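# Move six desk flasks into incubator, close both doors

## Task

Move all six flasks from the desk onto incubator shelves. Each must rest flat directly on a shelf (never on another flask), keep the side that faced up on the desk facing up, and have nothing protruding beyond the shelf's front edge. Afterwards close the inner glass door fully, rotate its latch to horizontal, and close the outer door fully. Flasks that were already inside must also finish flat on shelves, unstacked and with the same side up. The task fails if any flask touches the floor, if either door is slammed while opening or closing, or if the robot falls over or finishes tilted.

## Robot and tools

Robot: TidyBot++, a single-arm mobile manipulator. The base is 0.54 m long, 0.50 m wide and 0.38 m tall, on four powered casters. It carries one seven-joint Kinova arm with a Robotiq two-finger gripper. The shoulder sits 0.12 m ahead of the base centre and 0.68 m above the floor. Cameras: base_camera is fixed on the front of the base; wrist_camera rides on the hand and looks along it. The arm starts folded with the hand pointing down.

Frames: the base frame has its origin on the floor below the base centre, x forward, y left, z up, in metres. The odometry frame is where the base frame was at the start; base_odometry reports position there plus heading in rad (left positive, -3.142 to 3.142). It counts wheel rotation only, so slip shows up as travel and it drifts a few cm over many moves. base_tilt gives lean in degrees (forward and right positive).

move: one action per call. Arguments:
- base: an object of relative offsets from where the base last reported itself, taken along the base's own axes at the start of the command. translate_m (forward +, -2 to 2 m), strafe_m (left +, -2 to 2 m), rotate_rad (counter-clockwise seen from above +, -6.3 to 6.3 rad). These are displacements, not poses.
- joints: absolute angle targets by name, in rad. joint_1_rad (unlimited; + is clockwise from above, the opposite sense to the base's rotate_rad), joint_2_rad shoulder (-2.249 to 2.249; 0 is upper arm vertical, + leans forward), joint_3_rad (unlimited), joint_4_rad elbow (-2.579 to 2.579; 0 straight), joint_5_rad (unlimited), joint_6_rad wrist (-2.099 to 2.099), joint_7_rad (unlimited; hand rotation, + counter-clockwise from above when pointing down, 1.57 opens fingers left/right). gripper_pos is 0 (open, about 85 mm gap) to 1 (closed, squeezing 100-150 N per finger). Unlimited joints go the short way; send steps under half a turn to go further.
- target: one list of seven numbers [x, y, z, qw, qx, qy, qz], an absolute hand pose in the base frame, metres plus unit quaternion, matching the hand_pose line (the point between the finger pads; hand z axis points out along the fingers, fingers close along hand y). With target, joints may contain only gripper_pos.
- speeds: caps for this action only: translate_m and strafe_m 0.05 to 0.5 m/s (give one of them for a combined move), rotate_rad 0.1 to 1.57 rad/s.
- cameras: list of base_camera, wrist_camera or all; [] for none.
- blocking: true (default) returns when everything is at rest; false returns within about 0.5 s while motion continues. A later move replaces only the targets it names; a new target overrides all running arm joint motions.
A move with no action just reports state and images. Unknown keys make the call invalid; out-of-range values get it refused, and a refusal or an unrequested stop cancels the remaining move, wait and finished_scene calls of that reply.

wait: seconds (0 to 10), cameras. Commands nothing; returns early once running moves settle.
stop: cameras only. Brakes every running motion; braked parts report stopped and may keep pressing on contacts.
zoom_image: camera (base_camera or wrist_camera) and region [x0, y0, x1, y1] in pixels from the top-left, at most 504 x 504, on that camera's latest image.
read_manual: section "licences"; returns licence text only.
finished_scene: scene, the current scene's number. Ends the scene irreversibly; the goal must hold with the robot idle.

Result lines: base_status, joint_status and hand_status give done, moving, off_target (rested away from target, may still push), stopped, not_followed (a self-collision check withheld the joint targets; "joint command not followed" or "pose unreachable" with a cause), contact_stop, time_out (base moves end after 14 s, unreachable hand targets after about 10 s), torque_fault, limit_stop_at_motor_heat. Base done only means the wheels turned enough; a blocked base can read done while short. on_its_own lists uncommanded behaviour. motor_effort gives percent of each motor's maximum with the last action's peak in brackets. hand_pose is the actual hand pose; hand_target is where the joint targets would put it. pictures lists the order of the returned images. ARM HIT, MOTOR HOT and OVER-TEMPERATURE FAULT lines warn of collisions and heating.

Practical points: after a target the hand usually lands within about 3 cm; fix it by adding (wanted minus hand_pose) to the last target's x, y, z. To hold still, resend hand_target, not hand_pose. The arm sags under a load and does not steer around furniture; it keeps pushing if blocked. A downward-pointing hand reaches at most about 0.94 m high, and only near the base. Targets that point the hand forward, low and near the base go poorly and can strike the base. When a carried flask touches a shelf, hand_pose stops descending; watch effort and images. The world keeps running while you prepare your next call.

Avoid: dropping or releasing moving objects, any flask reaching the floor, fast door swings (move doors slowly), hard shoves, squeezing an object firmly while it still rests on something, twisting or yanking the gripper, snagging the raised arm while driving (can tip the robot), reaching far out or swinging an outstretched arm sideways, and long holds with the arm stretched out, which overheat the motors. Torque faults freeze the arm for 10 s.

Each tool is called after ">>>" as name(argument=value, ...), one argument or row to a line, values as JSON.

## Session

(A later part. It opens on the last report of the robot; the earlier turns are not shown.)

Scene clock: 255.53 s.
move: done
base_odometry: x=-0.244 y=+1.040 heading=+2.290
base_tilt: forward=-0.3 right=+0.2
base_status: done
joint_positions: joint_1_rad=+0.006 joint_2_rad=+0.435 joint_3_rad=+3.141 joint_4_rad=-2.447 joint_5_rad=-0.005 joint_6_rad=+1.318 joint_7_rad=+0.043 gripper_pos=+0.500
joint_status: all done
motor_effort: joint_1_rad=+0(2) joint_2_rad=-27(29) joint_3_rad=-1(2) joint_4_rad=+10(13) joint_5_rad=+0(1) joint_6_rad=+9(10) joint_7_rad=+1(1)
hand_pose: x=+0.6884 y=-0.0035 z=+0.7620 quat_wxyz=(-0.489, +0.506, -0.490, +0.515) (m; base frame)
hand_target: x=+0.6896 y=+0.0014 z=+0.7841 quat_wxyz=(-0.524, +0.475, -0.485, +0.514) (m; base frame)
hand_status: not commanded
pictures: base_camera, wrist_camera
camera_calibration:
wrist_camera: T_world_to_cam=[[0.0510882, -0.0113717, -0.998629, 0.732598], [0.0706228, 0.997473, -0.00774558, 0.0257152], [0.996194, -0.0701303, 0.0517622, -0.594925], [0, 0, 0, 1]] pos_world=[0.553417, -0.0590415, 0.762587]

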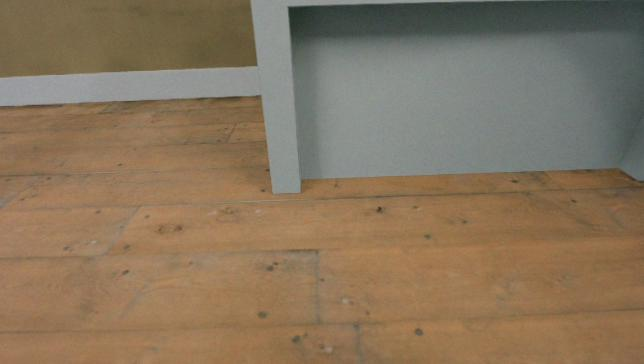

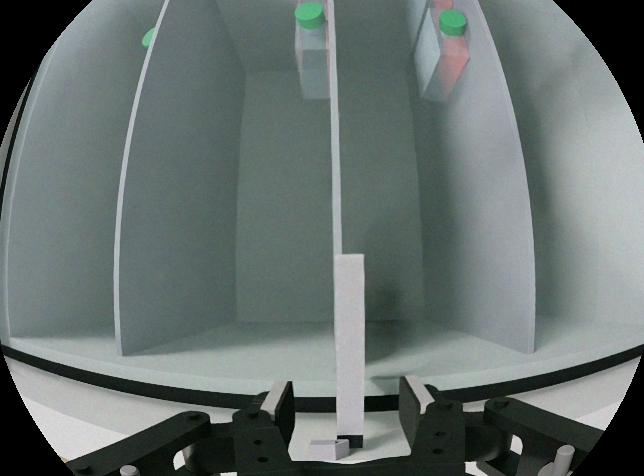

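>>> move(
  base={"translate_m":0.07},
  speeds={"translate_m":0.05},
)

Scene clock: 260.67 s.
move: done
base_odometry: x=-0.290 y=+1.093 heading=+2.291
base_tilt: forward=-0.3 right=+0.2
base_status: done
joint_positions: joint_1_rad=+0.006 joint_2_rad=+0.435 joint_3_rad=+3.141 joint_4_rad=-2.446 joint_5_rad=-0.005 joint_6_rad=+1.318 joint_7_rad=+0.043 gripper_pos=+0.500
joint_status: not commanded
motor_effort: joint_1_rad=+0(2) joint_2_rad=-27(30) joint_3_rad=-1(2) joint_4_rad=+10(11) joint_5_rad=+1(1) joint_6_rad=+9(10) joint_7_rad=+1(1)
hand_pose: x=+0.6885 y=-0.0035 z=+0.7620 quat_wxyz=(-0.489, +0.506, -0.490, +0.515) (m; base frame)
hand_target: x=+0.6896 y=+0.0014 z=+0.7841 quat_wxyz=(-0.524, +0.475, -0.485, +0.514) (m; base frame)
hand_status: not commanded
pictures: base_camera, wrist_camera
camera_calibration:
wrist_camera: T_world_to_cam=[[0.0509887, -0.0113655, -0.998635, 0.732657], [0.070622, 0.997473, -0.00774639, 0.0257162], [0.996199, -0.0701306, 0.0516625, -0.594851], [0, 0, 0, 1]] pos_world=[0.553417, -0.0590415, 0.762588]

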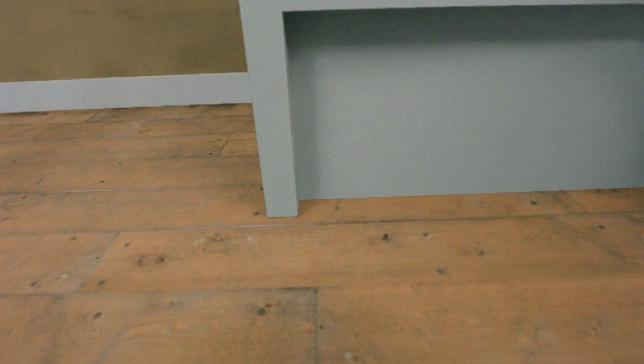

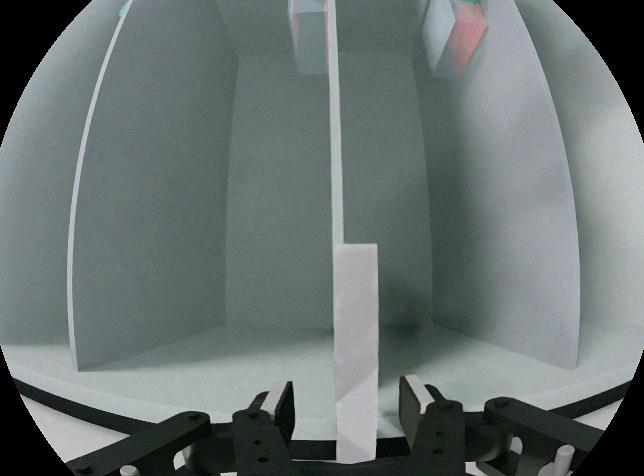

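>>> move(
  base={"translate_m":0.014,"strafe_m":-0.007},
  speeds={"translate_m":0.05},
  joints={"joint_2_rad":0.449},
)

>>> move(
  joints={"gripper_pos":0.95},
)

Scene clock: 266.00 s.
move: done
base_odometry: x=-0.295 y=+1.108 heading=+2.291
base_tilt: forward=-0.3 right=+0.2
base_status: done
joint_positions: joint_1_rad=+0.006 joint_2_rad=+0.439 joint_3_rad=+3.141 joint_4_rad=-2.446 joint_5_rad=-0.005 joint_6_rad=+1.318 joint_7_rad=+0.043 gripper_pos=+0.500
joint_status: all done
motor_effort: joint_1_rad=+0(2) joint_2_rad=-27(29) joint_3_rad=-1(2) joint_4_rad=+9(12) joint_5_rad=+0(1) joint_6_rad=+9(9) joint_7_rad=+0(1)
hand_pose: x=+0.6888 y=-0.0035 z=+0.7598 quat_wxyz=(-0.488, +0.507, -0.491, +0.514) (m; base frame)
hand_target: x=+0.6908 y=+0.0014 z=+0.7773 quat_wxyz=(-0.522, +0.478, -0.488, +0.511) (m; base frame)
hand_status: not commanded
pictures: base_camera, wrist_camera
camera_calibration:
wrist_camera: T_world_to_cam=[[0.0471845, -0.0113276, -0.998822, 0.733198], [0.0704902, 0.997481, -0.00798243, 0.0259355], [0.996396, -0.0700305, 0.0478641, -0.592267], [0, 0, 0, 1]] pos_world=[0.553709, -0.0590415, 0.76089]

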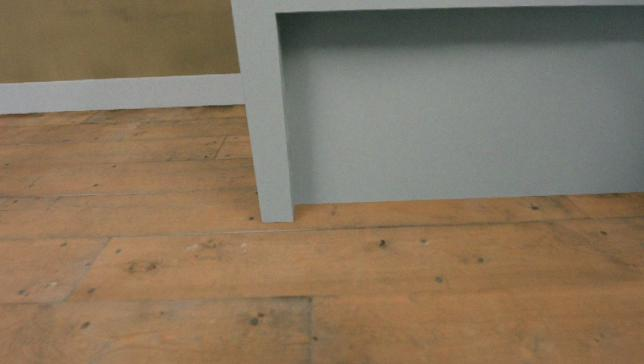

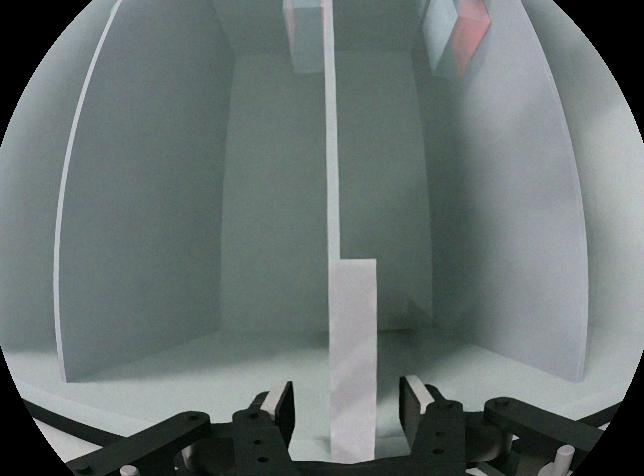

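Scene clock: 266.80 s.
move: off_target
base_odometry: x=-0.295 y=+1.108 heading=+2.291
base_tilt: forward=-0.3 right=+0.2
base_status: not commanded
joint_positions: joint_1_rad=+0.006 joint_2_rad=+0.442 joint_3_rad=+3.141 joint_4_rad=-2.450 joint_5_rad=-0.005 joint_6_rad=+1.323 joint_7_rad=+0.036 gripper_pos=+0.844
joint_status: gripper_pos off_target (ended at +0.844, target +0.950)
motor_effort: joint_1_rad=-1(2) joint_2_rad=-27(35) joint_3_rad=-2(3) joint_4_rad=+13(17) joint_5_rad=+1(2) joint_6_rad=+9(17) joint_7_rad=+1(2)
hand_pose: x=+0.6879 y=-0.0035 z=+0.7581 quat_wxyz=(-0.489, +0.506, -0.493, +0.512) (m; base frame)
hand_target: x=+0.6908 y=+0.0014 z=+0.7773 quat_wxyz=(-0.522, +0.478, -0.488, +0.511) (m; base frame)
hand_status: not commanded
pictures: base_camera, wrist_camera
camera_calibration:
wrist_camera: T_world_to_cam=[[0.0454313, -0.00411144, -0.998959, 0.732951], [0.07054, 0.997509, -0.000897405, 0.0205662], [0.996474, -0.0704258, 0.0456081, -0.589634], [0, 0, 0, 1]] pos_world=[0.552806, -0.059027, 0.759099]

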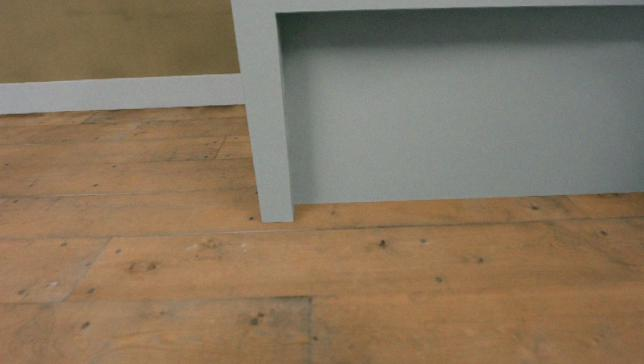

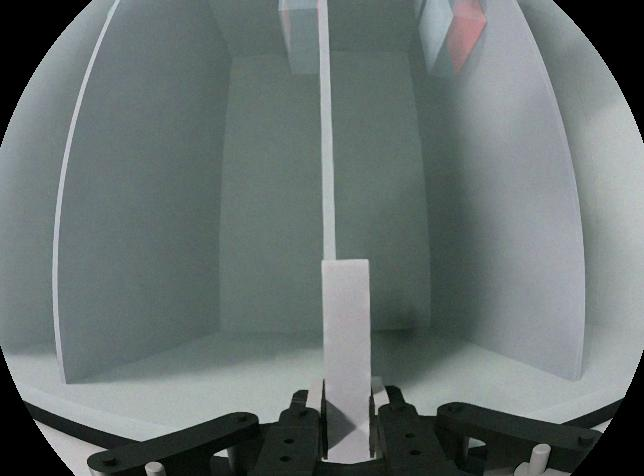

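Gripped. Turn.

>>> move(
  joints={"joint_7_rad":0.8},
  cameras=[],
)

>>> move(
  joints={"joint_7_rad":1.45},
)

Scene clock: 270.37 s.
move: done
base_odometry: x=-0.295 y=+1.108 heading=+2.291
base_tilt: forward=-0.3 right=+0.2
base_status: not commanded
joint_positions: joint_1_rad=+0.006 joint_2_rad=+0.443 joint_3_rad=+3.141 joint_4_rad=-2.449 joint_5_rad=-0.005 joint_6_rad=+1.324 joint_7_rad=+0.734 gripper_pos=+0.844
joint_status: all done
motor_effort: joint_1_rad=-1(1) joint_2_rad=-29(29) joint_3_rad=-1(2) joint_4_rad=+9(14) joint_5_rad=-1(1) joint_6_rad=+7(10) joint_7_rad=+1(2)
hand_pose: x=+0.6883 y=-0.0035 z=+0.7584 quat_wxyz=(-0.285, +0.643, -0.291, +0.649) (m; base frame)
hand_target: x=+0.6908 y=+0.0014 z=+0.7773 quat_wxyz=(-0.275, +0.633, -0.257, +0.677) (m; base frame)
hand_status: not commanded
pictures: none
No camera images: "cameras" was empty.

Scene clock: 271.73 s.
move: done
base_odometry: x=-0.295 y=+1.108 heading=+2.291
base_tilt: forward=-0.3 right=+0.3
base_status: not commanded
joint_positions: joint_1_rad=+0.006 joint_2_rad=+0.443 joint_3_rad=+3.141 joint_4_rad=-2.449 joint_5_rad=-0.005 joint_6_rad=+1.324 joint_7_rad=+1.388 gripper_pos=+0.844
joint_status: all done
motor_effort: joint_1_rad=+1(1) joint_2_rad=-29(29) joint_3_rad=+0(1) joint_4_rad=+10(10) joint_5_rad=-2(2) joint_6_rad=+9(9) joint_7_rad=+0(2)
hand_pose: x=+0.6884 y=-0.0035 z=+0.7584 quat_wxyz=(-0.061, +0.703, -0.069, +0.706) (m; base frame)
hand_target: x=+0.6908 y=+0.0014 z=+0.7773 quat_wxyz=(-0.044, +0.682, -0.041, +0.729) (m; base frame)
hand_status: not commanded
pictures: base_camera, wrist_camera
camera_calibration:
wrist_camera: T_world_to_cam=[[0.0338246, -0.976349, -0.213536, 0.142075], [0.0656089, 0.215367, -0.974327, 0.759567], [0.997272, 0.0189463, 0.0713419, -0.609981], [0, 0, 0, 1]] pos_world=[0.553677, -0.0133139, 0.813922]

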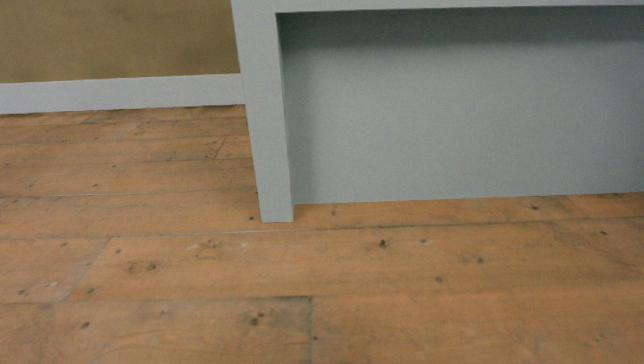

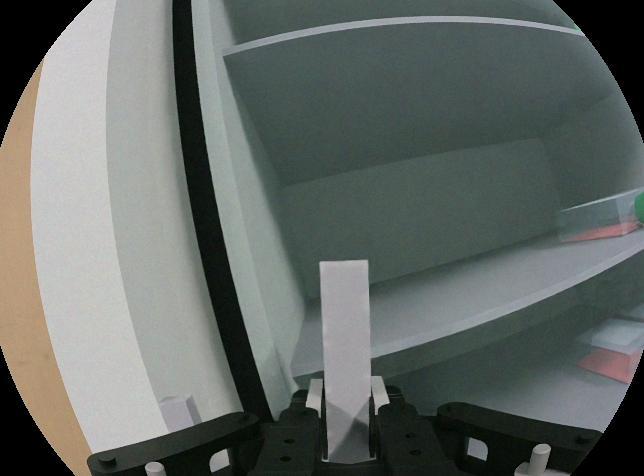

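Bar vertical. Pull.

>>> move(
  joints={"gripper_pos":1.0},
  cameras=[],
)

>>> move(
  base={"translate_m":-0.05,"strafe_m":-0.005},
  speeds={"translate_m":0.05},
  cameras=["wrist_camera"],
)

>>> move(
  base={"translate_m":-0.073,"strafe_m":-0.265,"rotate_rad":0.35},
  speeds={"translate_m":0.075,"rotate_rad":0.1},
  cameras=["wrist_camera"],
)

Scene clock: 276.53 s.
move: off_target
base_odometry: x=-0.295 y=+1.108 heading=+2.291
base_tilt: forward=-0.3 right=+0.2
base_status: not commanded
joint_positions: joint_1_rad=+0.006 joint_2_rad=+0.443 joint_3_rad=+3.141 joint_4_rad=-2.449 joint_5_rad=-0.005 joint_6_rad=+1.324 joint_7_rad=+1.388 gripper_pos=+0.844
joint_status: gripper_pos off_target (ended at +0.844, target +1.000)
motor_effort: joint_1_rad=+1(2) joint_2_rad=-29(29) joint_3_rad=+0(1) joint_4_rad=+10(10) joint_5_rad=-1(2) joint_6_rad=+9(9) joint_7_rad=+1(1)
hand_pose: x=+0.6884 y=-0.0035 z=+0.7584 quat_wxyz=(-0.061, +0.703, -0.069, +0.706) (m; base frame)
hand_target: x=+0.6908 y=+0.0014 z=+0.7773 quat_wxyz=(-0.044, +0.682, -0.041, +0.729) (m; base frame)
hand_status: not commanded
pictures: none
No camera images: "cameras" was empty.

Scene clock: 278.10 s.
move: done
base_odometry: x=-0.258 y=+1.074 heading=+2.291
base_tilt: forward=-0.3 right=+0.3
base_status: done
joint_positions: joint_1_rad=+0.006 joint_2_rad=+0.450 joint_3_rad=+3.143 joint_4_rad=-2.439 joint_5_rad=-0.005 joint_6_rad=+1.325 joint_7_rad=+1.394 gripper_pos=+0.844
joint_status: not commanded
motor_effort: joint_1_rad=-2(5) joint_2_rad=-30(33) joint_3_rad=-3(6) joint_4_rad=+7(10) joint_5_rad=-2(2) joint_6_rad=+9(12) joint_7_rad=-1(1)
hand_pose: x=+0.6919 y=-0.0044 z=+0.7584 quat_wxyz=(-0.058, +0.702, -0.067, +0.707) (m; base frame)
hand_target: x=+0.6908 y=+0.0014 z=+0.7773 quat_wxyz=(-0.044, +0.682, -0.041, +0.729) (m; base frame)
hand_status: not commanded
pictures: wrist_camera
camera_calibration:
wrist_camera: T_world_to_cam=[[0.0328341, -0.977895, -0.206503, 0.136366], [0.0689345, 0.208338, -0.975625, 0.758048], [0.997081, 0.0177986, 0.0742512, -0.615509], [0, 0, 0, 1]] pos_world=[0.556979, -0.0136233, 0.813432]

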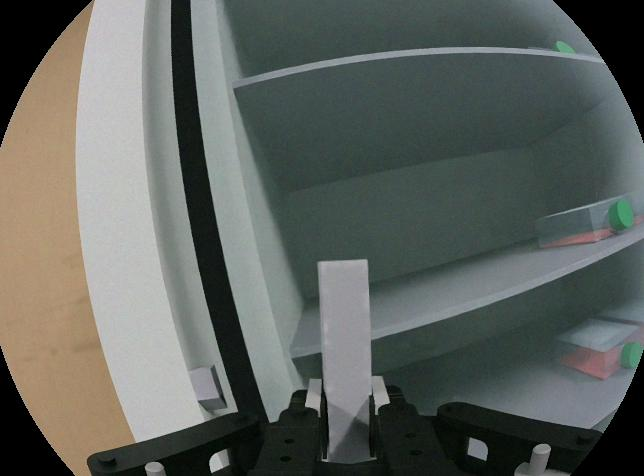

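Scene clock: 282.30 s.
move: done
base_odometry: x=-0.011 y=+1.194 heading=+2.642
base_tilt: forward=-0.4 right=+0.2
base_status: done
joint_positions: joint_1_rad=+0.009 joint_2_rad=+0.451 joint_3_rad=+3.150 joint_4_rad=-2.439 joint_5_rad=-0.003 joint_6_rad=+1.325 joint_7_rad=+1.394 gripper_pos=+0.844
joint_status: not commanded
motor_effort: joint_1_rad=-3(8) joint_2_rad=-28(31) joint_3_rad=-3(8) joint_4_rad=+12(14) joint_5_rad=+4(8) joint_6_rad=+10(11) joint_7_rad=+0(1)
hand_pose: x=+0.6921 y=-0.0091 z=+0.7584 quat_wxyz=(-0.054, +0.701, -0.068, +0.708) (m; base frame)
hand_target: x=+0.6908 y=+0.0014 z=+0.7773 quat_wxyz=(-0.044, +0.682, -0.041, +0.729) (m; base frame)
hand_status: not commanded
pictures: wrist_camera
camera_calibration:
wrist_camera: T_world_to_cam=[[0.0252448, -0.978839, -0.203069, 0.134458], [0.071001, 0.204377, -0.976314, 0.758098], [0.997157, 0.0102287, 0.074658, -0.616038], [0, 0, 0, 1]] pos_world=[0.557066, -0.0170235, 0.813438]

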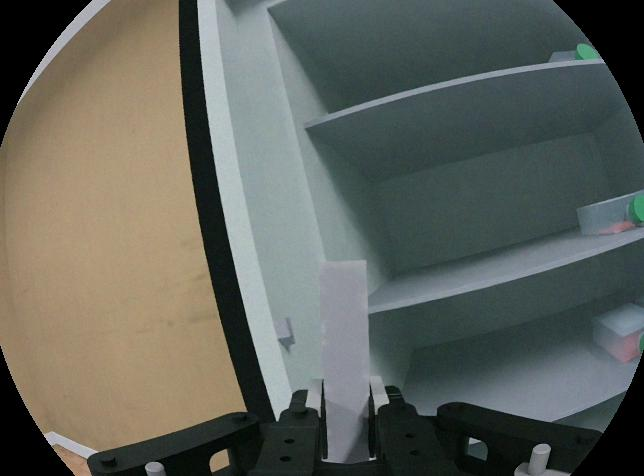

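>>> move(
  base={"translate_m":-0.082,"strafe_m":-0.15,"rotate_rad":0.2},
  speeds={"translate_m":0.075,"rotate_rad":0.1},
  cameras=["wrist_camera"],
)

>>> move(
  joints={"gripper_pos":0.4},
  cameras=[],
)

>>> move(
  base={"translate_m":-0.12},
  speeds={"translate_m":0.1},
  cameras=["wrist_camera"],
)

Scene clock: 289.43 s.
move: done
base_odometry: x=+0.133 y=+1.286 heading=+2.843
base_tilt: forward=-0.3 right=+0.2
base_status: done
joint_positions: joint_1_rad=+0.008 joint_2_rad=+0.450 joint_3_rad=+3.150 joint_4_rad=-2.439 joint_5_rad=-0.005 joint_6_rad=+1.326 joint_7_rad=+1.394 gripper_pos=+0.844
joint_status: not commanded
motor_effort: joint_1_rad=-2(9) joint_2_rad=-27(30) joint_3_rad=-2(8) joint_4_rad=+11(14) joint_5_rad=+3(9) joint_6_rad=+9(11) joint_7_rad=+0(1)
hand_pose: x=+0.6918 y=-0.0092 z=+0.7584 quat_wxyz=(-0.054, +0.701, -0.069, +0.708) (m; base frame)
hand_target: x=+0.6908 y=+0.0014 z=+0.7773 quat_wxyz=(-0.044, +0.682, -0.041, +0.729) (m; base frame)
hand_status: not commanded
pictures: wrist_camera
camera_calibration:
wrist_camera: T_world_to_cam=[[0.0242104, -0.978788, -0.20344, 0.135343], [0.0713151, 0.204672, -0.976229, 0.757872], [0.99716, 0.00912656, 0.0747576, -0.615938], [0, 0, 0, 1]] pos_world=[0.556864, -0.0170223, 0.813437]

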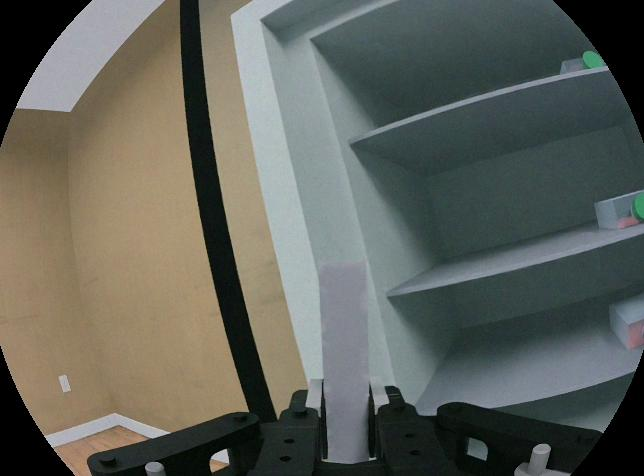

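Scene clock: 290.30 s.
move: done
base_odometry: x=+0.133 y=+1.286 heading=+2.843
base_tilt: forward=-0.4 right=+0.2
base_status: not commanded
joint_positions: joint_1_rad=+0.008 joint_2_rad=+0.450 joint_3_rad=+3.150 joint_4_rad=-2.439 joint_5_rad=-0.005 joint_6_rad=+1.326 joint_7_rad=+1.394 gripper_pos=+0.400
joint_status: all done
motor_effort: joint_1_rad=+0(2) joint_2_rad=-27(28) joint_3_rad=-1(3) joint_4_rad=+9(12) joint_5_rad=+0(3) joint_6_rad=+8(9) joint_7_rad=+0(1)
hand_pose: x=+0.6918 y=-0.0092 z=+0.7584 quat_wxyz=(-0.054, +0.701, -0.069, +0.708) (m; base frame)
hand_target: x=+0.6908 y=+0.0014 z=+0.7773 quat_wxyz=(-0.044, +0.682, -0.041, +0.729) (m; base frame)
hand_status: not commanded
pictures: none
No camera images: "cameras" was empty.

Scene clock: 292.10 s.
move: done
base_odometry: x=+0.248 y=+1.251 heading=+2.843
base_tilt: forward=-0.2 right=+0.2
base_status: done
joint_positions: joint_1_rad=+0.008 joint_2_rad=+0.450 joint_3_rad=+3.150 joint_4_rad=-2.439 joint_5_rad=-0.005 joint_6_rad=+1.326 joint_7_rad=+1.394 gripper_pos=+0.400
joint_status: not commanded
motor_effort: joint_1_rad=+0(1) joint_2_rad=-27(30) joint_3_rad=-1(2) joint_4_rad=+10(12) joint_5_rad=+0(1) joint_6_rad=+8(10) joint_7_rad=+0(1)
hand_pose: x=+0.6918 y=-0.0092 z=+0.7585 quat_wxyz=(-0.054, +0.701, -0.069, +0.708) (m; base frame)
hand_target: x=+0.6908 y=+0.0014 z=+0.7773 quat_wxyz=(-0.044, +0.682, -0.041, +0.729) (m; base frame)
hand_status: not commanded
pictures: wrist_camera
camera_calibration:
wrist_camera: T_world_to_cam=[[0.0242305, -0.978788, -0.203436, 0.135349], [0.0714126, 0.204671, -0.976222, 0.75791], [0.997153, 0.00912649, 0.0748571, -0.616022], [0, 0, 0, 1]] pos_world=[0.556864, -0.0170223, 0.813537]

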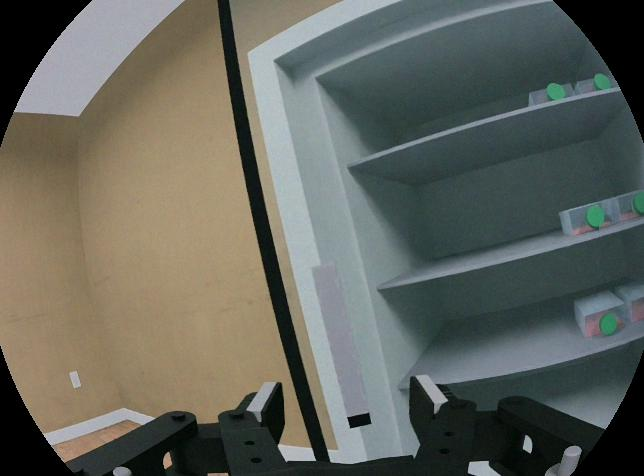

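>>> move(
  base={"strafe_m":0.37},
  cameras=[],
)

>>> move(
  base={"rotate_rad":-0.552},
  joints={"gripper_pos":0.9,"joint_7_rad":1.54},
  cameras=[],
)

>>> move(
  base={"strafe_m":0.27},
  cameras=["wrist_camera"],
)

Scene clock: 301.03 s.
move: done
base_odometry: x=+0.139 y=+0.897 heading=+2.844
base_tilt: forward=-0.2 right=+0.1
base_status: done
joint_positions: joint_1_rad=+0.002 joint_2_rad=+0.450 joint_3_rad=+3.149 joint_4_rad=-2.439 joint_5_rad=-0.005 joint_6_rad=+1.326 joint_7_rad=+1.394 gripper_pos=+0.400
joint_status: not commanded
motor_effort: joint_1_rad=-1(4) joint_2_rad=-27(28) joint_3_rad=+0(3) joint_4_rad=+11(11) joint_5_rad=+1(2) joint_6_rad=+9(9) joint_7_rad=+0(1)
hand_pose: x=+0.6919 y=-0.0052 z=+0.7585 quat_wxyz=(-0.057, +0.701, -0.066, +0.707) (m; base frame)
hand_target: x=+0.6908 y=+0.0014 z=+0.7773 quat_wxyz=(-0.044, +0.682, -0.041, +0.729) (m; base frame)
hand_status: not commanded
pictures: none
No camera images: "cameras" was empty.

Scene clock: 302.60 s.
move: done
base_odometry: x=+0.139 y=+0.897 heading=+2.292
base_tilt: forward=-0.3 right=+0.2
base_status: done
joint_positions: joint_1_rad=+0.007 joint_2_rad=+0.450 joint_3_rad=+3.149 joint_4_rad=-2.439 joint_5_rad=-0.005 joint_6_rad=+1.326 joint_7_rad=+1.494 gripper_pos=+0.900
joint_status: all done
motor_effort: joint_1_rad=-1(3) joint_2_rad=-27(29) joint_3_rad=-1(3) joint_4_rad=+9(11) joint_5_rad=+1(2) joint_6_rad=+9(9) joint_7_rad=+0(1)
hand_pose: x=+0.6918 y=-0.0079 z=+0.7585 quat_wxyz=(-0.020, +0.704, -0.033, +0.709) (m; base frame)
hand_target: x=+0.6908 y=+0.0014 z=+0.7773 quat_wxyz=(-0.011, +0.683, -0.011, +0.730) (m; base frame)
hand_status: not commanded
pictures: none
No camera images: "cameras" was empty.

Scene clock: 304.30 s.
move: done
base_odometry: x=-0.064 y=+0.719 heading=+2.292
base_tilt: forward=-0.3 right=+0.2
base_status: done
joint_positions: joint_1_rad=-0.002 joint_2_rad=+0.450 joint_3_rad=+3.146 joint_4_rad=-2.439 joint_5_rad=-0.005 joint_6_rad=+1.326 joint_7_rad=+1.494 gripper_pos=+0.900
joint_status: not commanded
motor_effort: joint_1_rad=+0(4) joint_2_rad=-27(29) joint_3_rad=-1(3) joint_4_rad=+10(11) joint_5_rad=+1(1) joint_6_rad=+9(9) joint_7_rad=+0(1)
hand_pose: x=+0.6919 y=-0.0014 z=+0.7585 quat_wxyz=(-0.024, +0.704, -0.029, +0.709) (m; base frame)
hand_target: x=+0.6908 y=+0.0014 z=+0.7773 quat_wxyz=(-0.011, +0.683, -0.011, +0.730) (m; base frame)
hand_status: not commanded
pictures: wrist_camera
camera_calibration:
wrist_camera: T_world_to_cam=[[0.0369103, -0.993614, -0.106624, 0.060737], [0.0679395, 0.108945, -0.991723, 0.770339], [0.997006, 0.0293608, 0.0715268, -0.6134], [0, 0, 0, 1]] pos_world=[0.556986, -0.00556542, 0.814314]

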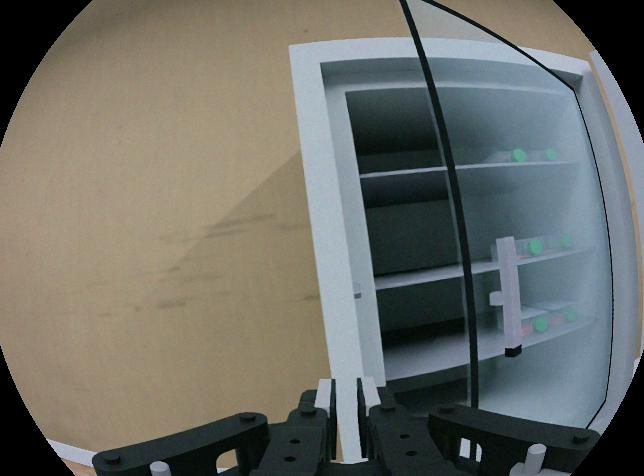

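>>> move(
  base={"translate_m":0.31},
  speeds={"translate_m":0.2},
  cameras=["wrist_camera"],
)

>>> move(
  base={"strafe_m":-0.2},
  speeds={"strafe_m":0.08},
  cameras=["wrist_camera"],
)

>>> move(
  base={"translate_m":-0.15,"strafe_m":-0.03},
  speeds={"translate_m":0.08},
  cameras=["wrist_camera"],
)

Scene clock: 311.23 s.
move: done
base_odometry: x=-0.268 y=+0.952 heading=+2.292
base_tilt: forward=-0.3 right=+0.2
base_status: done
joint_positions: joint_1_rad=-0.002 joint_2_rad=+0.450 joint_3_rad=+3.146 joint_4_rad=-2.439 joint_5_rad=-0.005 joint_6_rad=+1.326 joint_7_rad=+1.494 gripper_pos=+0.900
joint_status: not commanded
motor_effort: joint_1_rad=+0(1) joint_2_rad=-27(29) joint_3_rad=-1(2) joint_4_rad=+10(11) joint_5_rad=+1(1) joint_6_rad=+9(10) joint_7_rad=+0(1)
hand_pose: x=+0.6918 y=-0.0014 z=+0.7587 quat_wxyz=(-0.024, +0.704, -0.029, +0.709) (m; base frame)
hand_target: x=+0.6908 y=+0.0014 z=+0.7773 quat_wxyz=(-0.011, +0.683, -0.011, +0.730) (m; base frame)
hand_status: not commanded
pictures: wrist_camera
camera_calibration:
wrist_camera: T_world_to_cam=[[0.0369625, -0.993614, -0.106606, 0.0607037], [0.0684346, 0.108945, -0.991689, 0.770135], [0.996971, 0.0293598, 0.0720245, -0.613793], [0, 0, 0, 1]] pos_world=[0.556986, -0.00556542, 0.814414]

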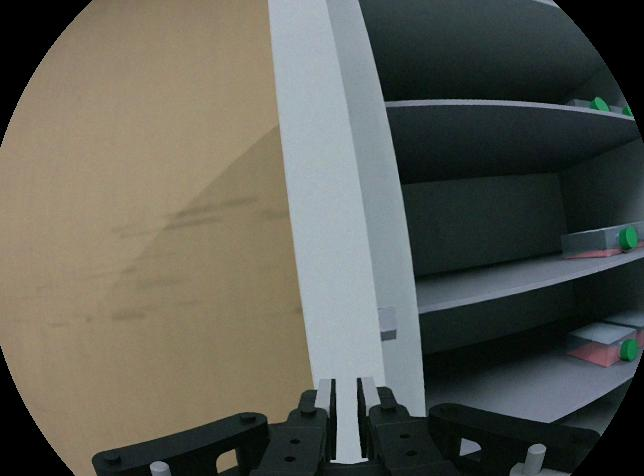

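Scene clock: 314.30 s.
move: done
base_odometry: x=-0.119 y=+1.084 heading=+2.292
base_tilt: forward=-0.3 right=+0.2
base_status: done
joint_positions: joint_1_rad=-0.114 joint_2_rad=+0.446 joint_3_rad=+3.048 joint_4_rad=-2.450 joint_5_rad=+0.041 joint_6_rad=+1.331 joint_7_rad=+1.494 gripper_pos=+0.900
joint_status: not commanded
motor_effort: joint_1_rad=+19(24) joint_2_rad=-26(28) joint_3_rad=+14(18) joint_4_rad=+16(19) joint_5_rad=-10(14) joint_6_rad=+8(9) joint_7_rad=+1(1)
hand_pose: x=+0.6735 y=+0.1227 z=+0.7601 quat_wxyz=(-0.122, +0.702, +0.046, +0.700) (m; base frame)
hand_target: x=+0.6908 y=+0.0014 z=+0.7773 quat_wxyz=(-0.011, +0.683, -0.011, +0.730) (m; base frame)
hand_status: not commanded
pictures: wrist_camera
camera_calibration:
wrist_camera: T_world_to_cam=[[0.277359, -0.950939, -0.137065, 0.0409375], [0.0337179, 0.152208, -0.987773, 0.774427], [0.960175, 0.269346, 0.0742799, -0.605638], [0, 0, 0, 1]] pos_world=[0.544052, 0.084181, 0.815556]

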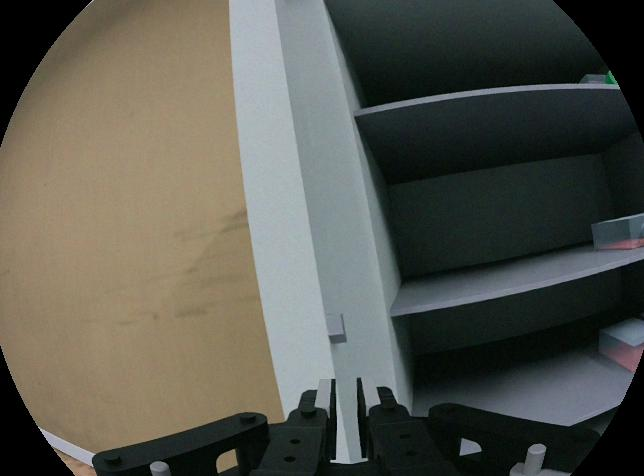

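Scene clock: 316.77 s.
move: done
base_odometry: x=+0.003 y=+0.991 heading=+2.292
base_tilt: forward=-0.3 right=+0.2
base_status: done
joint_positions: joint_1_rad=-0.018 joint_2_rad=+0.446 joint_3_rad=+3.123 joint_4_rad=-2.450 joint_5_rad=+0.040 joint_6_rad=+1.332 joint_7_rad=+1.494 gripper_pos=+0.900
joint_status: not commanded
motor_effort: joint_1_rad=+0(19) joint_2_rad=-27(29) joint_3_rad=-1(14) joint_4_rad=+11(17) joint_5_rad=+1(10) joint_6_rad=+9(10) joint_7_rad=+0(1)
hand_pose: x=+0.6870 y=+0.0326 z=+0.7586 quat_wxyz=(-0.052, +0.705, +0.000, +0.707) (m; base frame)
hand_target: x=+0.6908 y=+0.0014 z=+0.7773 quat_wxyz=(-0.011, +0.683, -0.011, +0.730) (m; base frame)
hand_status: not commanded
pictures: wrist_camera
camera_calibration:
wrist_camera: T_world_to_cam=[[0.117, -0.987547, -0.105177, 0.0384438], [0.0581869, 0.112539, -0.991942, 0.77379], [0.991426, 0.109938, 0.0706294, -0.60767], [0, 0, 0, 1]] pos_world=[0.552938, 0.0176891, 0.814518]

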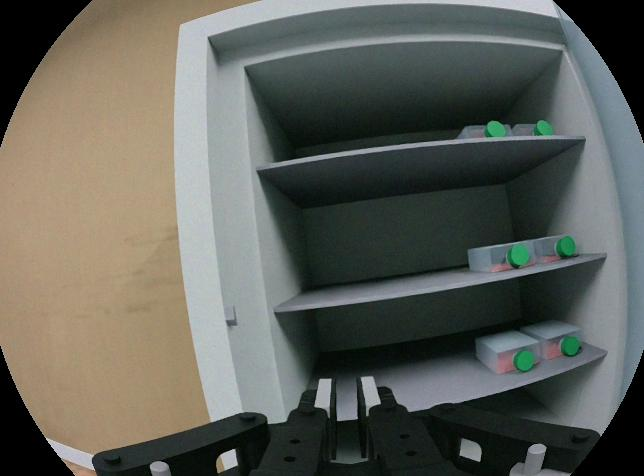

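>>> move(
  base={"strafe_m":-0.15},
  speeds={"strafe_m":0.08},
  cameras=[],
)

>>> move(
  base={"strafe_m":-0.15},
  speeds={"strafe_m":0.08},
  cameras=["wrist_camera"],
)

>>> move(
  base={"strafe_m":-0.1,"translate_m":-0.01},
  speeds={"strafe_m":0.08},
  cameras=["wrist_camera"],
)

Scene clock: 324.67 s.
move: done
base_odometry: x=+0.115 y=+1.090 heading=+2.293
base_tilt: forward=-0.4 right=+0.1
base_status: done
joint_positions: joint_1_rad=-0.122 joint_2_rad=+0.422 joint_3_rad=+3.037 joint_4_rad=-2.506 joint_5_rad=+0.047 joint_6_rad=+1.348 joint_7_rad=+1.494 gripper_pos=+0.900
joint_status: not commanded
motor_effort: joint_1_rad=+21(25) joint_2_rad=-20(28) joint_3_rad=+16(20) joint_4_rad=+24(28) joint_5_rad=-11(15) joint_6_rad=+6(9) joint_7_rad=+0(1)
hand_pose: x=+0.6521 y=+0.1306 z=+0.7580 quat_wxyz=(-0.131, +0.707, +0.055, +0.693) (m; base frame)
hand_target: x=+0.6908 y=+0.0014 z=+0.7773 quat_wxyz=(-0.011, +0.683, -0.011, +0.730) (m; base frame)
hand_status: not commanded
pictures: none
No camera images: "cameras" was empty.

Scene clock: 327.10 s.
move: done
base_odometry: x=+0.228 y=+1.188 heading=+2.294
base_tilt: forward=-0.4 right=+0.2
base_status: done
joint_positions: joint_1_rad=-0.220 joint_2_rad=+0.398 joint_3_rad=+2.947 joint_4_rad=-2.564 joint_5_rad=+0.125 joint_6_rad=+1.355 joint_7_rad=+1.496 gripper_pos=+0.900
joint_status: not commanded
motor_effort: joint_1_rad=+37(42) joint_2_rad=-13(20) joint_3_rad=+30(33) joint_4_rad=+36(39) joint_5_rad=-24(28) joint_6_rad=+4(5) joint_7_rad=+0(2)
hand_pose: x=+0.5901 y=+0.2354 z=+0.7558 quat_wxyz=(-0.223, +0.701, +0.141, +0.663) (m; base frame)
hand_target: x=+0.6908 y=+0.0014 z=+0.7773 quat_wxyz=(-0.011, +0.683, -0.011, +0.730) (m; base frame)
hand_status: not commanded
pictures: wrist_camera
camera_calibration:
wrist_camera: T_world_to_cam=[[0.527317, -0.834926, -0.157594, 0.0113518], [-0.0460881, 0.157097, -0.986507, 0.800847], [0.848418, 0.527465, 0.0443599, -0.527715], [0, 0, 0, 1]] pos_world=[0.478646, 0.162018, 0.81524]

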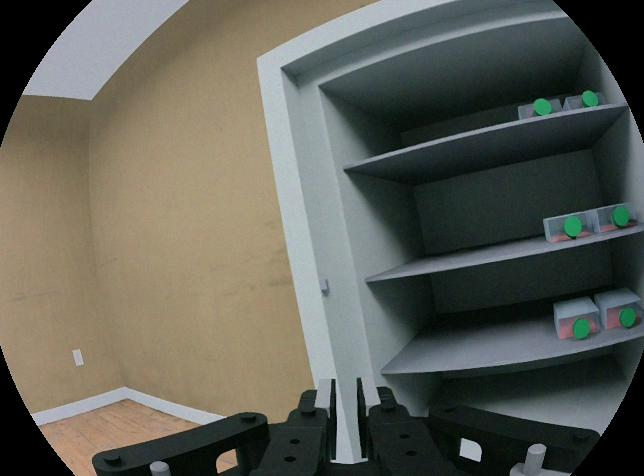

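Scene clock: 328.90 s.
move: done
base_odometry: x=+0.309 y=+1.247 heading=+2.294
base_tilt: forward=-0.5 right=+0.3
base_status: done
joint_positions: joint_1_rad=-0.233 joint_2_rad=+0.378 joint_3_rad=+2.926 joint_4_rad=-2.617 joint_5_rad=+0.141 joint_6_rad=+1.375 joint_7_rad=+1.498 gripper_pos=+0.900
joint_status: not commanded
motor_effort: joint_1_rad=+40(44) joint_2_rad=-7(15) joint_3_rad=+35(37) joint_4_rad=+47(48) joint_5_rad=-27(31) joint_6_rad=+1(6) joint_7_rad=+4(4)
hand_pose: x=+0.5619 y=+0.2479 z=+0.7540 quat_wxyz=(-0.240, +0.701, +0.159, +0.653) (m; base frame)
hand_target: x=+0.6908 y=+0.0014 z=+0.7773 quat_wxyz=(-0.011, +0.683, -0.011, +0.730) (m; base frame)
hand_status: not commanded
pictures: wrist_camera
camera_calibration:
wrist_camera: T_world_to_cam=[[0.56828, -0.806772, -0.161791, 0.0095499], [-0.0653985, 0.151719, -0.986258, 0.807663], [0.820232, 0.571052, 0.0334574, -0.497098], [0, 0, 0, 1]] pos_world=[0.455128, 0.169035, 0.81474]

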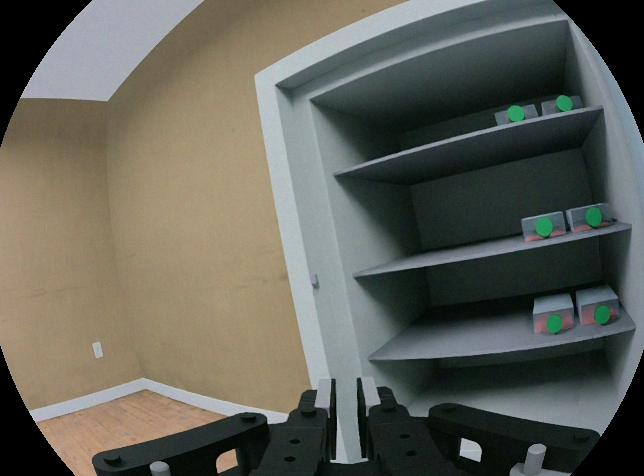

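>>> move(
  base={"strafe_m":0.3},
  speeds={"strafe_m":0.15},
  cameras=[],
)

>>> move(
  base={"translate_m":-0.35},
  joints={"joint_1_rad":0,"joint_3_rad":3.1416,"joint_5_rad":0,"gripper_pos":0.3},
)

Scene clock: 336.00 s.
move: done
base_odometry: x=+0.084 y=+1.048 heading=+2.294
base_tilt: forward=-0.3 right=+0.2
base_status: done
joint_positions: joint_1_rad=-0.011 joint_2_rad=+0.437 joint_3_rad=+3.127 joint_4_rad=-2.452 joint_5_rad=+0.041 joint_6_rad=+1.375 joint_7_rad=+1.498 gripper_pos=+0.900
joint_status: not commanded
motor_effort: joint_1_rad=+0(40) joint_2_rad=-27(27) joint_3_rad=-2(34) joint_4_rad=+10(48) joint_5_rad=+1(28) joint_6_rad=+9(10) joint_7_rad=+0(5)
hand_pose: x=+0.6856 y=+0.0271 z=+0.7763 quat_wxyz=(-0.048, +0.687, -0.002, +0.725) (m; base frame)
hand_target: x=+0.6908 y=+0.0014 z=+0.7773 quat_wxyz=(-0.011, +0.683, -0.011, +0.730) (m; base frame)
hand_status: not commanded
pictures: none
No camera images: "cameras" was empty.

Scene clock: 337.87 s.
move: done
base_odometry: x=+0.316 y=+0.786 heading=+2.294
base_tilt: forward=-0.3 right=+0.2
base_status: done
joint_positions: joint_1_rad=-0.011 joint_2_rad=+0.442 joint_3_rad=+3.129 joint_4_rad=-2.445 joint_5_rad=+0.038 joint_6_rad=+1.375 joint_7_rad=+1.498 gripper_pos=+0.300
joint_status: all done
motor_effort: joint_1_rad=-1(4) joint_2_rad=-27(31) joint_3_rad=-1(2) joint_4_rad=+10(12) joint_5_rad=+0(4) joint_6_rad=+9(10) joint_7_rad=+0(1)
hand_pose: x=+0.6880 y=+0.0254 z=+0.7760 quat_wxyz=(-0.047, +0.686, -0.003, +0.726) (m; base frame)
hand_target: x=+0.6908 y=+0.0014 z=+0.7773 quat_wxyz=(-0.011, +0.683, -0.011, +0.730) (m; base frame)
hand_status: not commanded
pictures: base_camera, wrist_camera
camera_calibration:
wrist_camera: T_world_to_cam=[[0.108825, -0.989285, -0.0973267, 0.0326718], [0.111287, 0.109417, -0.987746, 0.752096], [0.987812, 0.0966608, 0.122002, -0.646209], [0, 0, 0, 1]] pos_world=[0.551079, 0.0124925, 0.824898]

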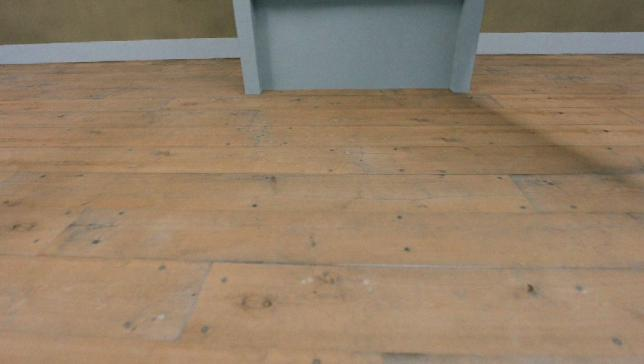

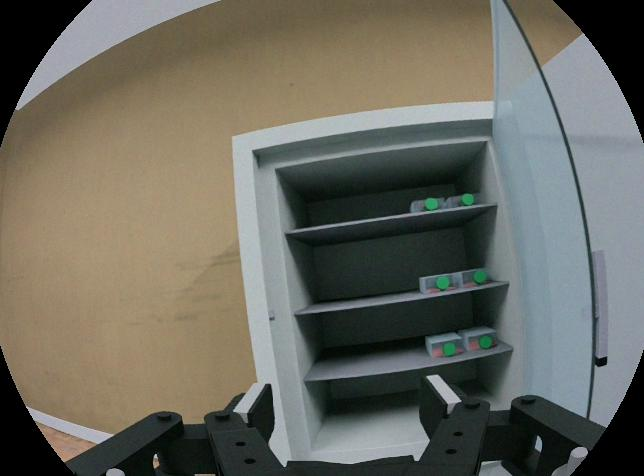

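>>> move(
  base={"rotate_rad":1.583},
  joints={"joint_1_rad":0,"joint_2_rad":-0.36,"joint_4_rad":-2.0,"joint_6_rad":-0.2,"joint_7_rad":1.65,"gripper_pos":0.2},
)

Scene clock: 346.27 s.
move: done
base_odometry: x=+0.316 y=+0.786 heading=-2.407
base_tilt: forward=-0.4 right=+0.2
base_status: done
joint_positions: joint_1_rad=-0.009 joint_2_rad=-0.354 joint_3_rad=+3.130 joint_4_rad=-2.014 joint_5_rad=+0.038 joint_6_rad=-0.125 joint_7_rad=+1.586 gripper_pos=+0.200
joint_status: all done
motor_effort: joint_1_rad=+0(4) joint_2_rad=-9(29) joint_3_rad=+0(3) joint_4_rad=+22(23) joint_5_rad=+0(2) joint_6_rad=+9(10) joint_7_rad=+0(1)
hand_pose: x=+0.5902 y=+0.0102 z=+0.9827 quat_wxyz=(+0.014, +0.778, +0.028, +0.628) (m; base frame)
hand_target: x=+0.5845 y=+0.0013 z=+0.9711 quat_wxyz=(+0.024, +0.795, +0.032, +0.605) (m; base frame)
hand_status: not commanded
pictures: base_camera, wrist_camera
camera_calibration:
wrist_camera: T_world_to_cam=[[0.061791, -0.997949, 0.0167268, -0.0359008], [-0.152248, -0.0259869, -0.988001, 1.12601], [0.986409, 0.058503, -0.153541, -0.30136], [0, 0, 0, 1]] pos_world=[0.470916, 0.0110649, 1.06683]

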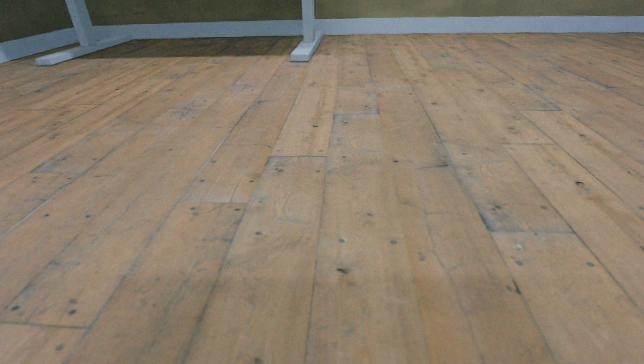

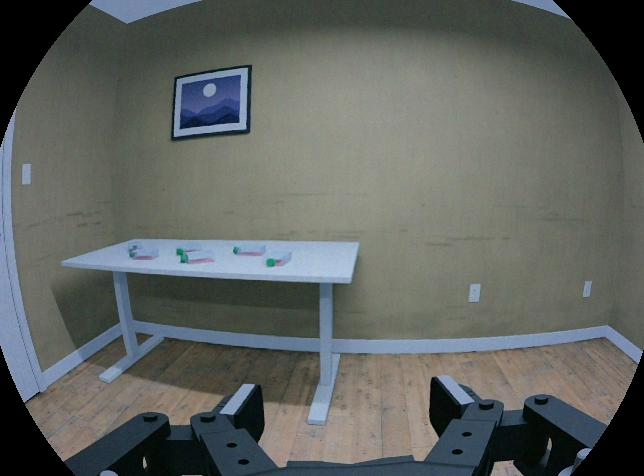

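>>> move(
  base={"translate_m":0.75,"strafe_m":0.3},
)

Scene clock: 359.23 s.
move: done
base_odometry: x=-0.040 y=+0.060 heading=-2.406
base_tilt: forward=-0.3 right=+0.2
base_status: done
joint_positions: joint_1_rad=-0.009 joint_2_rad=-0.356 joint_3_rad=+3.130 joint_4_rad=-2.013 joint_5_rad=+0.038 joint_6_rad=-0.130 joint_7_rad=+1.586 gripper_pos=+0.200
joint_status: not commanded
motor_effort: joint_1_rad=+0(1) joint_2_rad=-10(12) joint_3_rad=+0(1) joint_4_rad=+22(23) joint_5_rad=+0(1) joint_6_rad=+9(9) joint_7_rad=+0(1)
hand_pose: x=+0.5893 y=+0.0101 z=+0.9829 quat_wxyz=(+0.014, +0.778, +0.028, +0.627) (m; base frame)
hand_target: x=+0.5845 y=+0.0013 z=+0.9711 quat_wxyz=(+0.024, +0.795, +0.032, +0.605) (m; base frame)
hand_status: not commanded
pictures: base_camera, wrist_camera
camera_calibration:
wrist_camera: T_world_to_cam=[[0.0617223, -0.997944, 0.0172495, -0.0363841], [-0.153923, -0.0265929, -0.987725, 1.12679], [0.986153, 0.0583095, -0.155248, -0.298564], [0, 0, 0, 1]] pos_world=[0.470114, 0.0110645, 1.06723]

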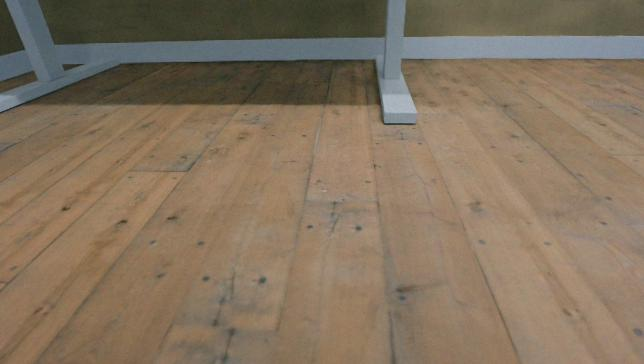

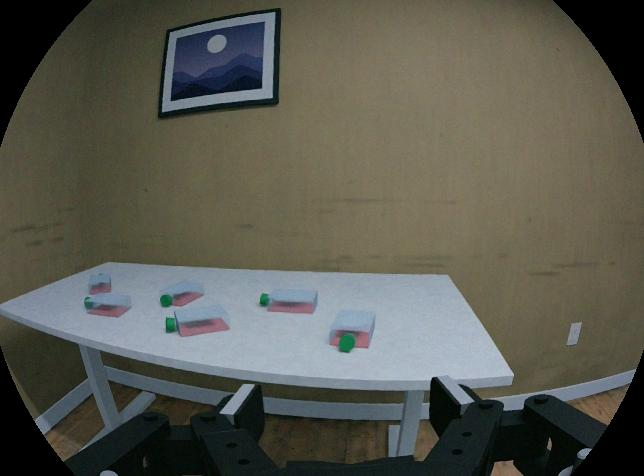

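>>> move(
  base={"translate_m":0.47,"strafe_m":0.1},
  speeds={"translate_m":0.3},
  joints={"joint_1_rad":0.18,"joint_2_rad":-0.2,"joint_3_rad":3.1416,"joint_4_rad":-2.05,"joint_5_rad":0,"joint_6_rad":-0.15},
  cameras=["wrist_camera"],
)

Scene clock: 406.17 s.
move: done
base_odometry: x=-0.321 y=-0.329 heading=-2.405
base_tilt: forward=-0.3 right=+0.2
base_status: done
joint_positions: joint_1_rad=+0.160 joint_2_rad=-0.197 joint_3_rad=+3.130 joint_4_rad=-2.028 joint_5_rad=+0.038 joint_6_rad=-0.130 joint_7_rad=+1.586 gripper_pos=+0.200
joint_status: all done
motor_effort: joint_1_rad=+0(2) joint_2_rad=-15(18) joint_3_rad=+0(2) joint_4_rad=+21(24) joint_5_rad=+1(1) joint_6_rad=+8(10) joint_7_rad=+0(1)
hand_pose: x=+0.6226 y=-0.0752 z=+0.8952 quat_wxyz=(+0.059, +0.830, -0.040, +0.554) (m; base frame)
hand_target: x=+0.6128 y=-0.0885 z=+0.8780 quat_wxyz=(+0.070, +0.840, -0.042, +0.536) (m; base frame)
hand_status: not commanded
pictures: wrist_camera
camera_calibration:
wrist_camera: T_world_to_cam=[[-0.10458, -0.994484, 0.00800825, -0.00999617], [-0.323609, 0.0264142, -0.945822, 1.11514], [0.940394, -0.101505, -0.324587, -0.171972], [0, 0, 0, 1]] pos_world=[0.521547, -0.0568528, 0.998988]

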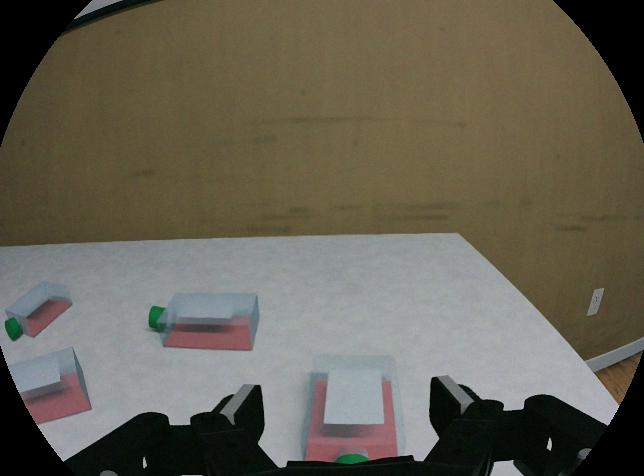

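>>> move(
  base={"translate_m":-0.08},
  joints={"joint_1_rad":0.18,"joint_2_rad":-0.1,"joint_4_rad":-2.15,"joint_6_rad":-0.05},
  cameras=["wrist_camera"],
)

Scene clock: 413.00 s.
move: done
base_odometry: x=-0.261 y=-0.276 heading=-2.406
base_tilt: forward=-0.3 right=+0.2
base_status: done
joint_positions: joint_1_rad=+0.162 joint_2_rad=-0.112 joint_3_rad=+3.131 joint_4_rad=-2.137 joint_5_rad=+0.038 joint_6_rad=-0.110 joint_7_rad=+1.586 gripper_pos=+0.200
joint_status: all done
motor_effort: joint_1_rad=+0(2) joint_2_rad=-16(18) joint_3_rad=+0(2) joint_4_rad=+20(24) joint_5_rad=+1(1) joint_6_rad=+8(9) joint_7_rad=+0(1)
hand_pose: x=+0.6115 y=-0.0750 z=+0.7954 quat_wxyz=(+0.052, +0.875, -0.044, +0.479) (m; base frame)
hand_target: x=+0.6167 y=-0.0892 z=+0.7984 quat_wxyz=(+0.064, +0.866, -0.044, +0.493) (m; base frame)
hand_status: not commanded
pictures: wrist_camera
camera_calibration:
wrist_camera: T_world_to_cam=[[-0.106035, -0.994362, -0.00101012, -0.00209153], [-0.481127, 0.0521946, -0.875096, 1.05906], [0.870215, -0.092305, -0.483948, -0.0235767], [0, 0, 0, 1]] pos_world=[0.529835, -0.059533, 0.915364]

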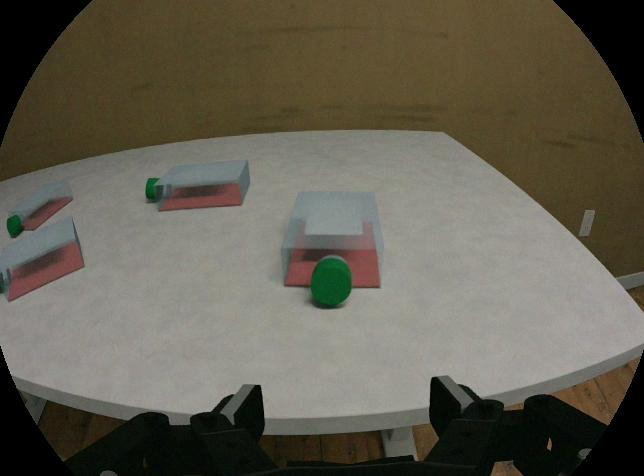

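>>> move(
  base={"translate_m":0.08},
  joints={"joint_1_rad":0.158,"joint_2_rad":0.03,"joint_4_rad":-2.05,"joint_6_rad":-0.05},
  cameras=["wrist_camera"],
)

Scene clock: 421.70 s.
move: done
base_odometry: x=-0.321 y=-0.330 heading=-2.405
base_tilt: forward=-0.3 right=+0.2
base_status: done
joint_positions: joint_1_rad=+0.162 joint_2_rad=+0.033 joint_3_rad=+3.131 joint_4_rad=-2.056 joint_5_rad=+0.038 joint_6_rad=-0.110 joint_7_rad=+1.586 gripper_pos=+0.200
joint_status: all done
motor_effort: joint_1_rad=+0(2) joint_2_rad=-22(26) joint_3_rad=-1(2) joint_4_rad=+20(22) joint_5_rad=+0(1) joint_6_rad=+7(9) joint_7_rad=+0(1)
hand_pose: x=+0.6514 y=-0.0812 z=+0.7633 quat_wxyz=(+0.048, +0.890, -0.045, +0.451) (m; base frame)
hand_target: x=+0.6633 y=-0.0854 z=+0.7840 quat_wxyz=(+0.057, +0.874, -0.034, +0.481) (m; base frame)
hand_status: not commanded
pictures: wrist_camera
camera_calibration:
wrist_camera: T_world_to_cam=[[-0.106251, -0.994324, -0.00544054, -0.000552326], [-0.53555, 0.0618361, -0.842237, 1.0617], [0.837793, -0.0865751, -0.539081, -0.0107039], [0, 0, 0, 1]] pos_world=[0.577503, -0.0671273, 0.888431]

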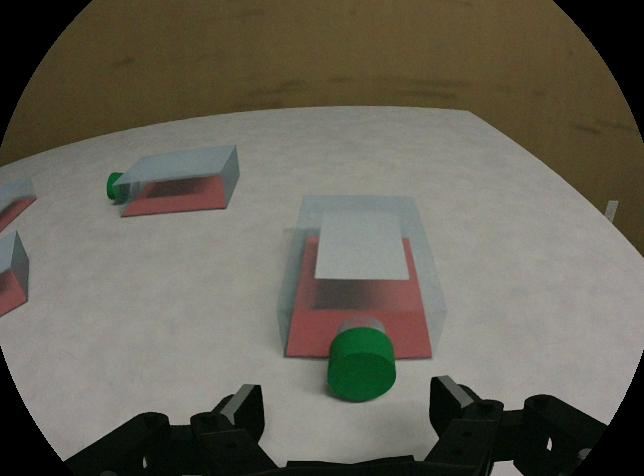

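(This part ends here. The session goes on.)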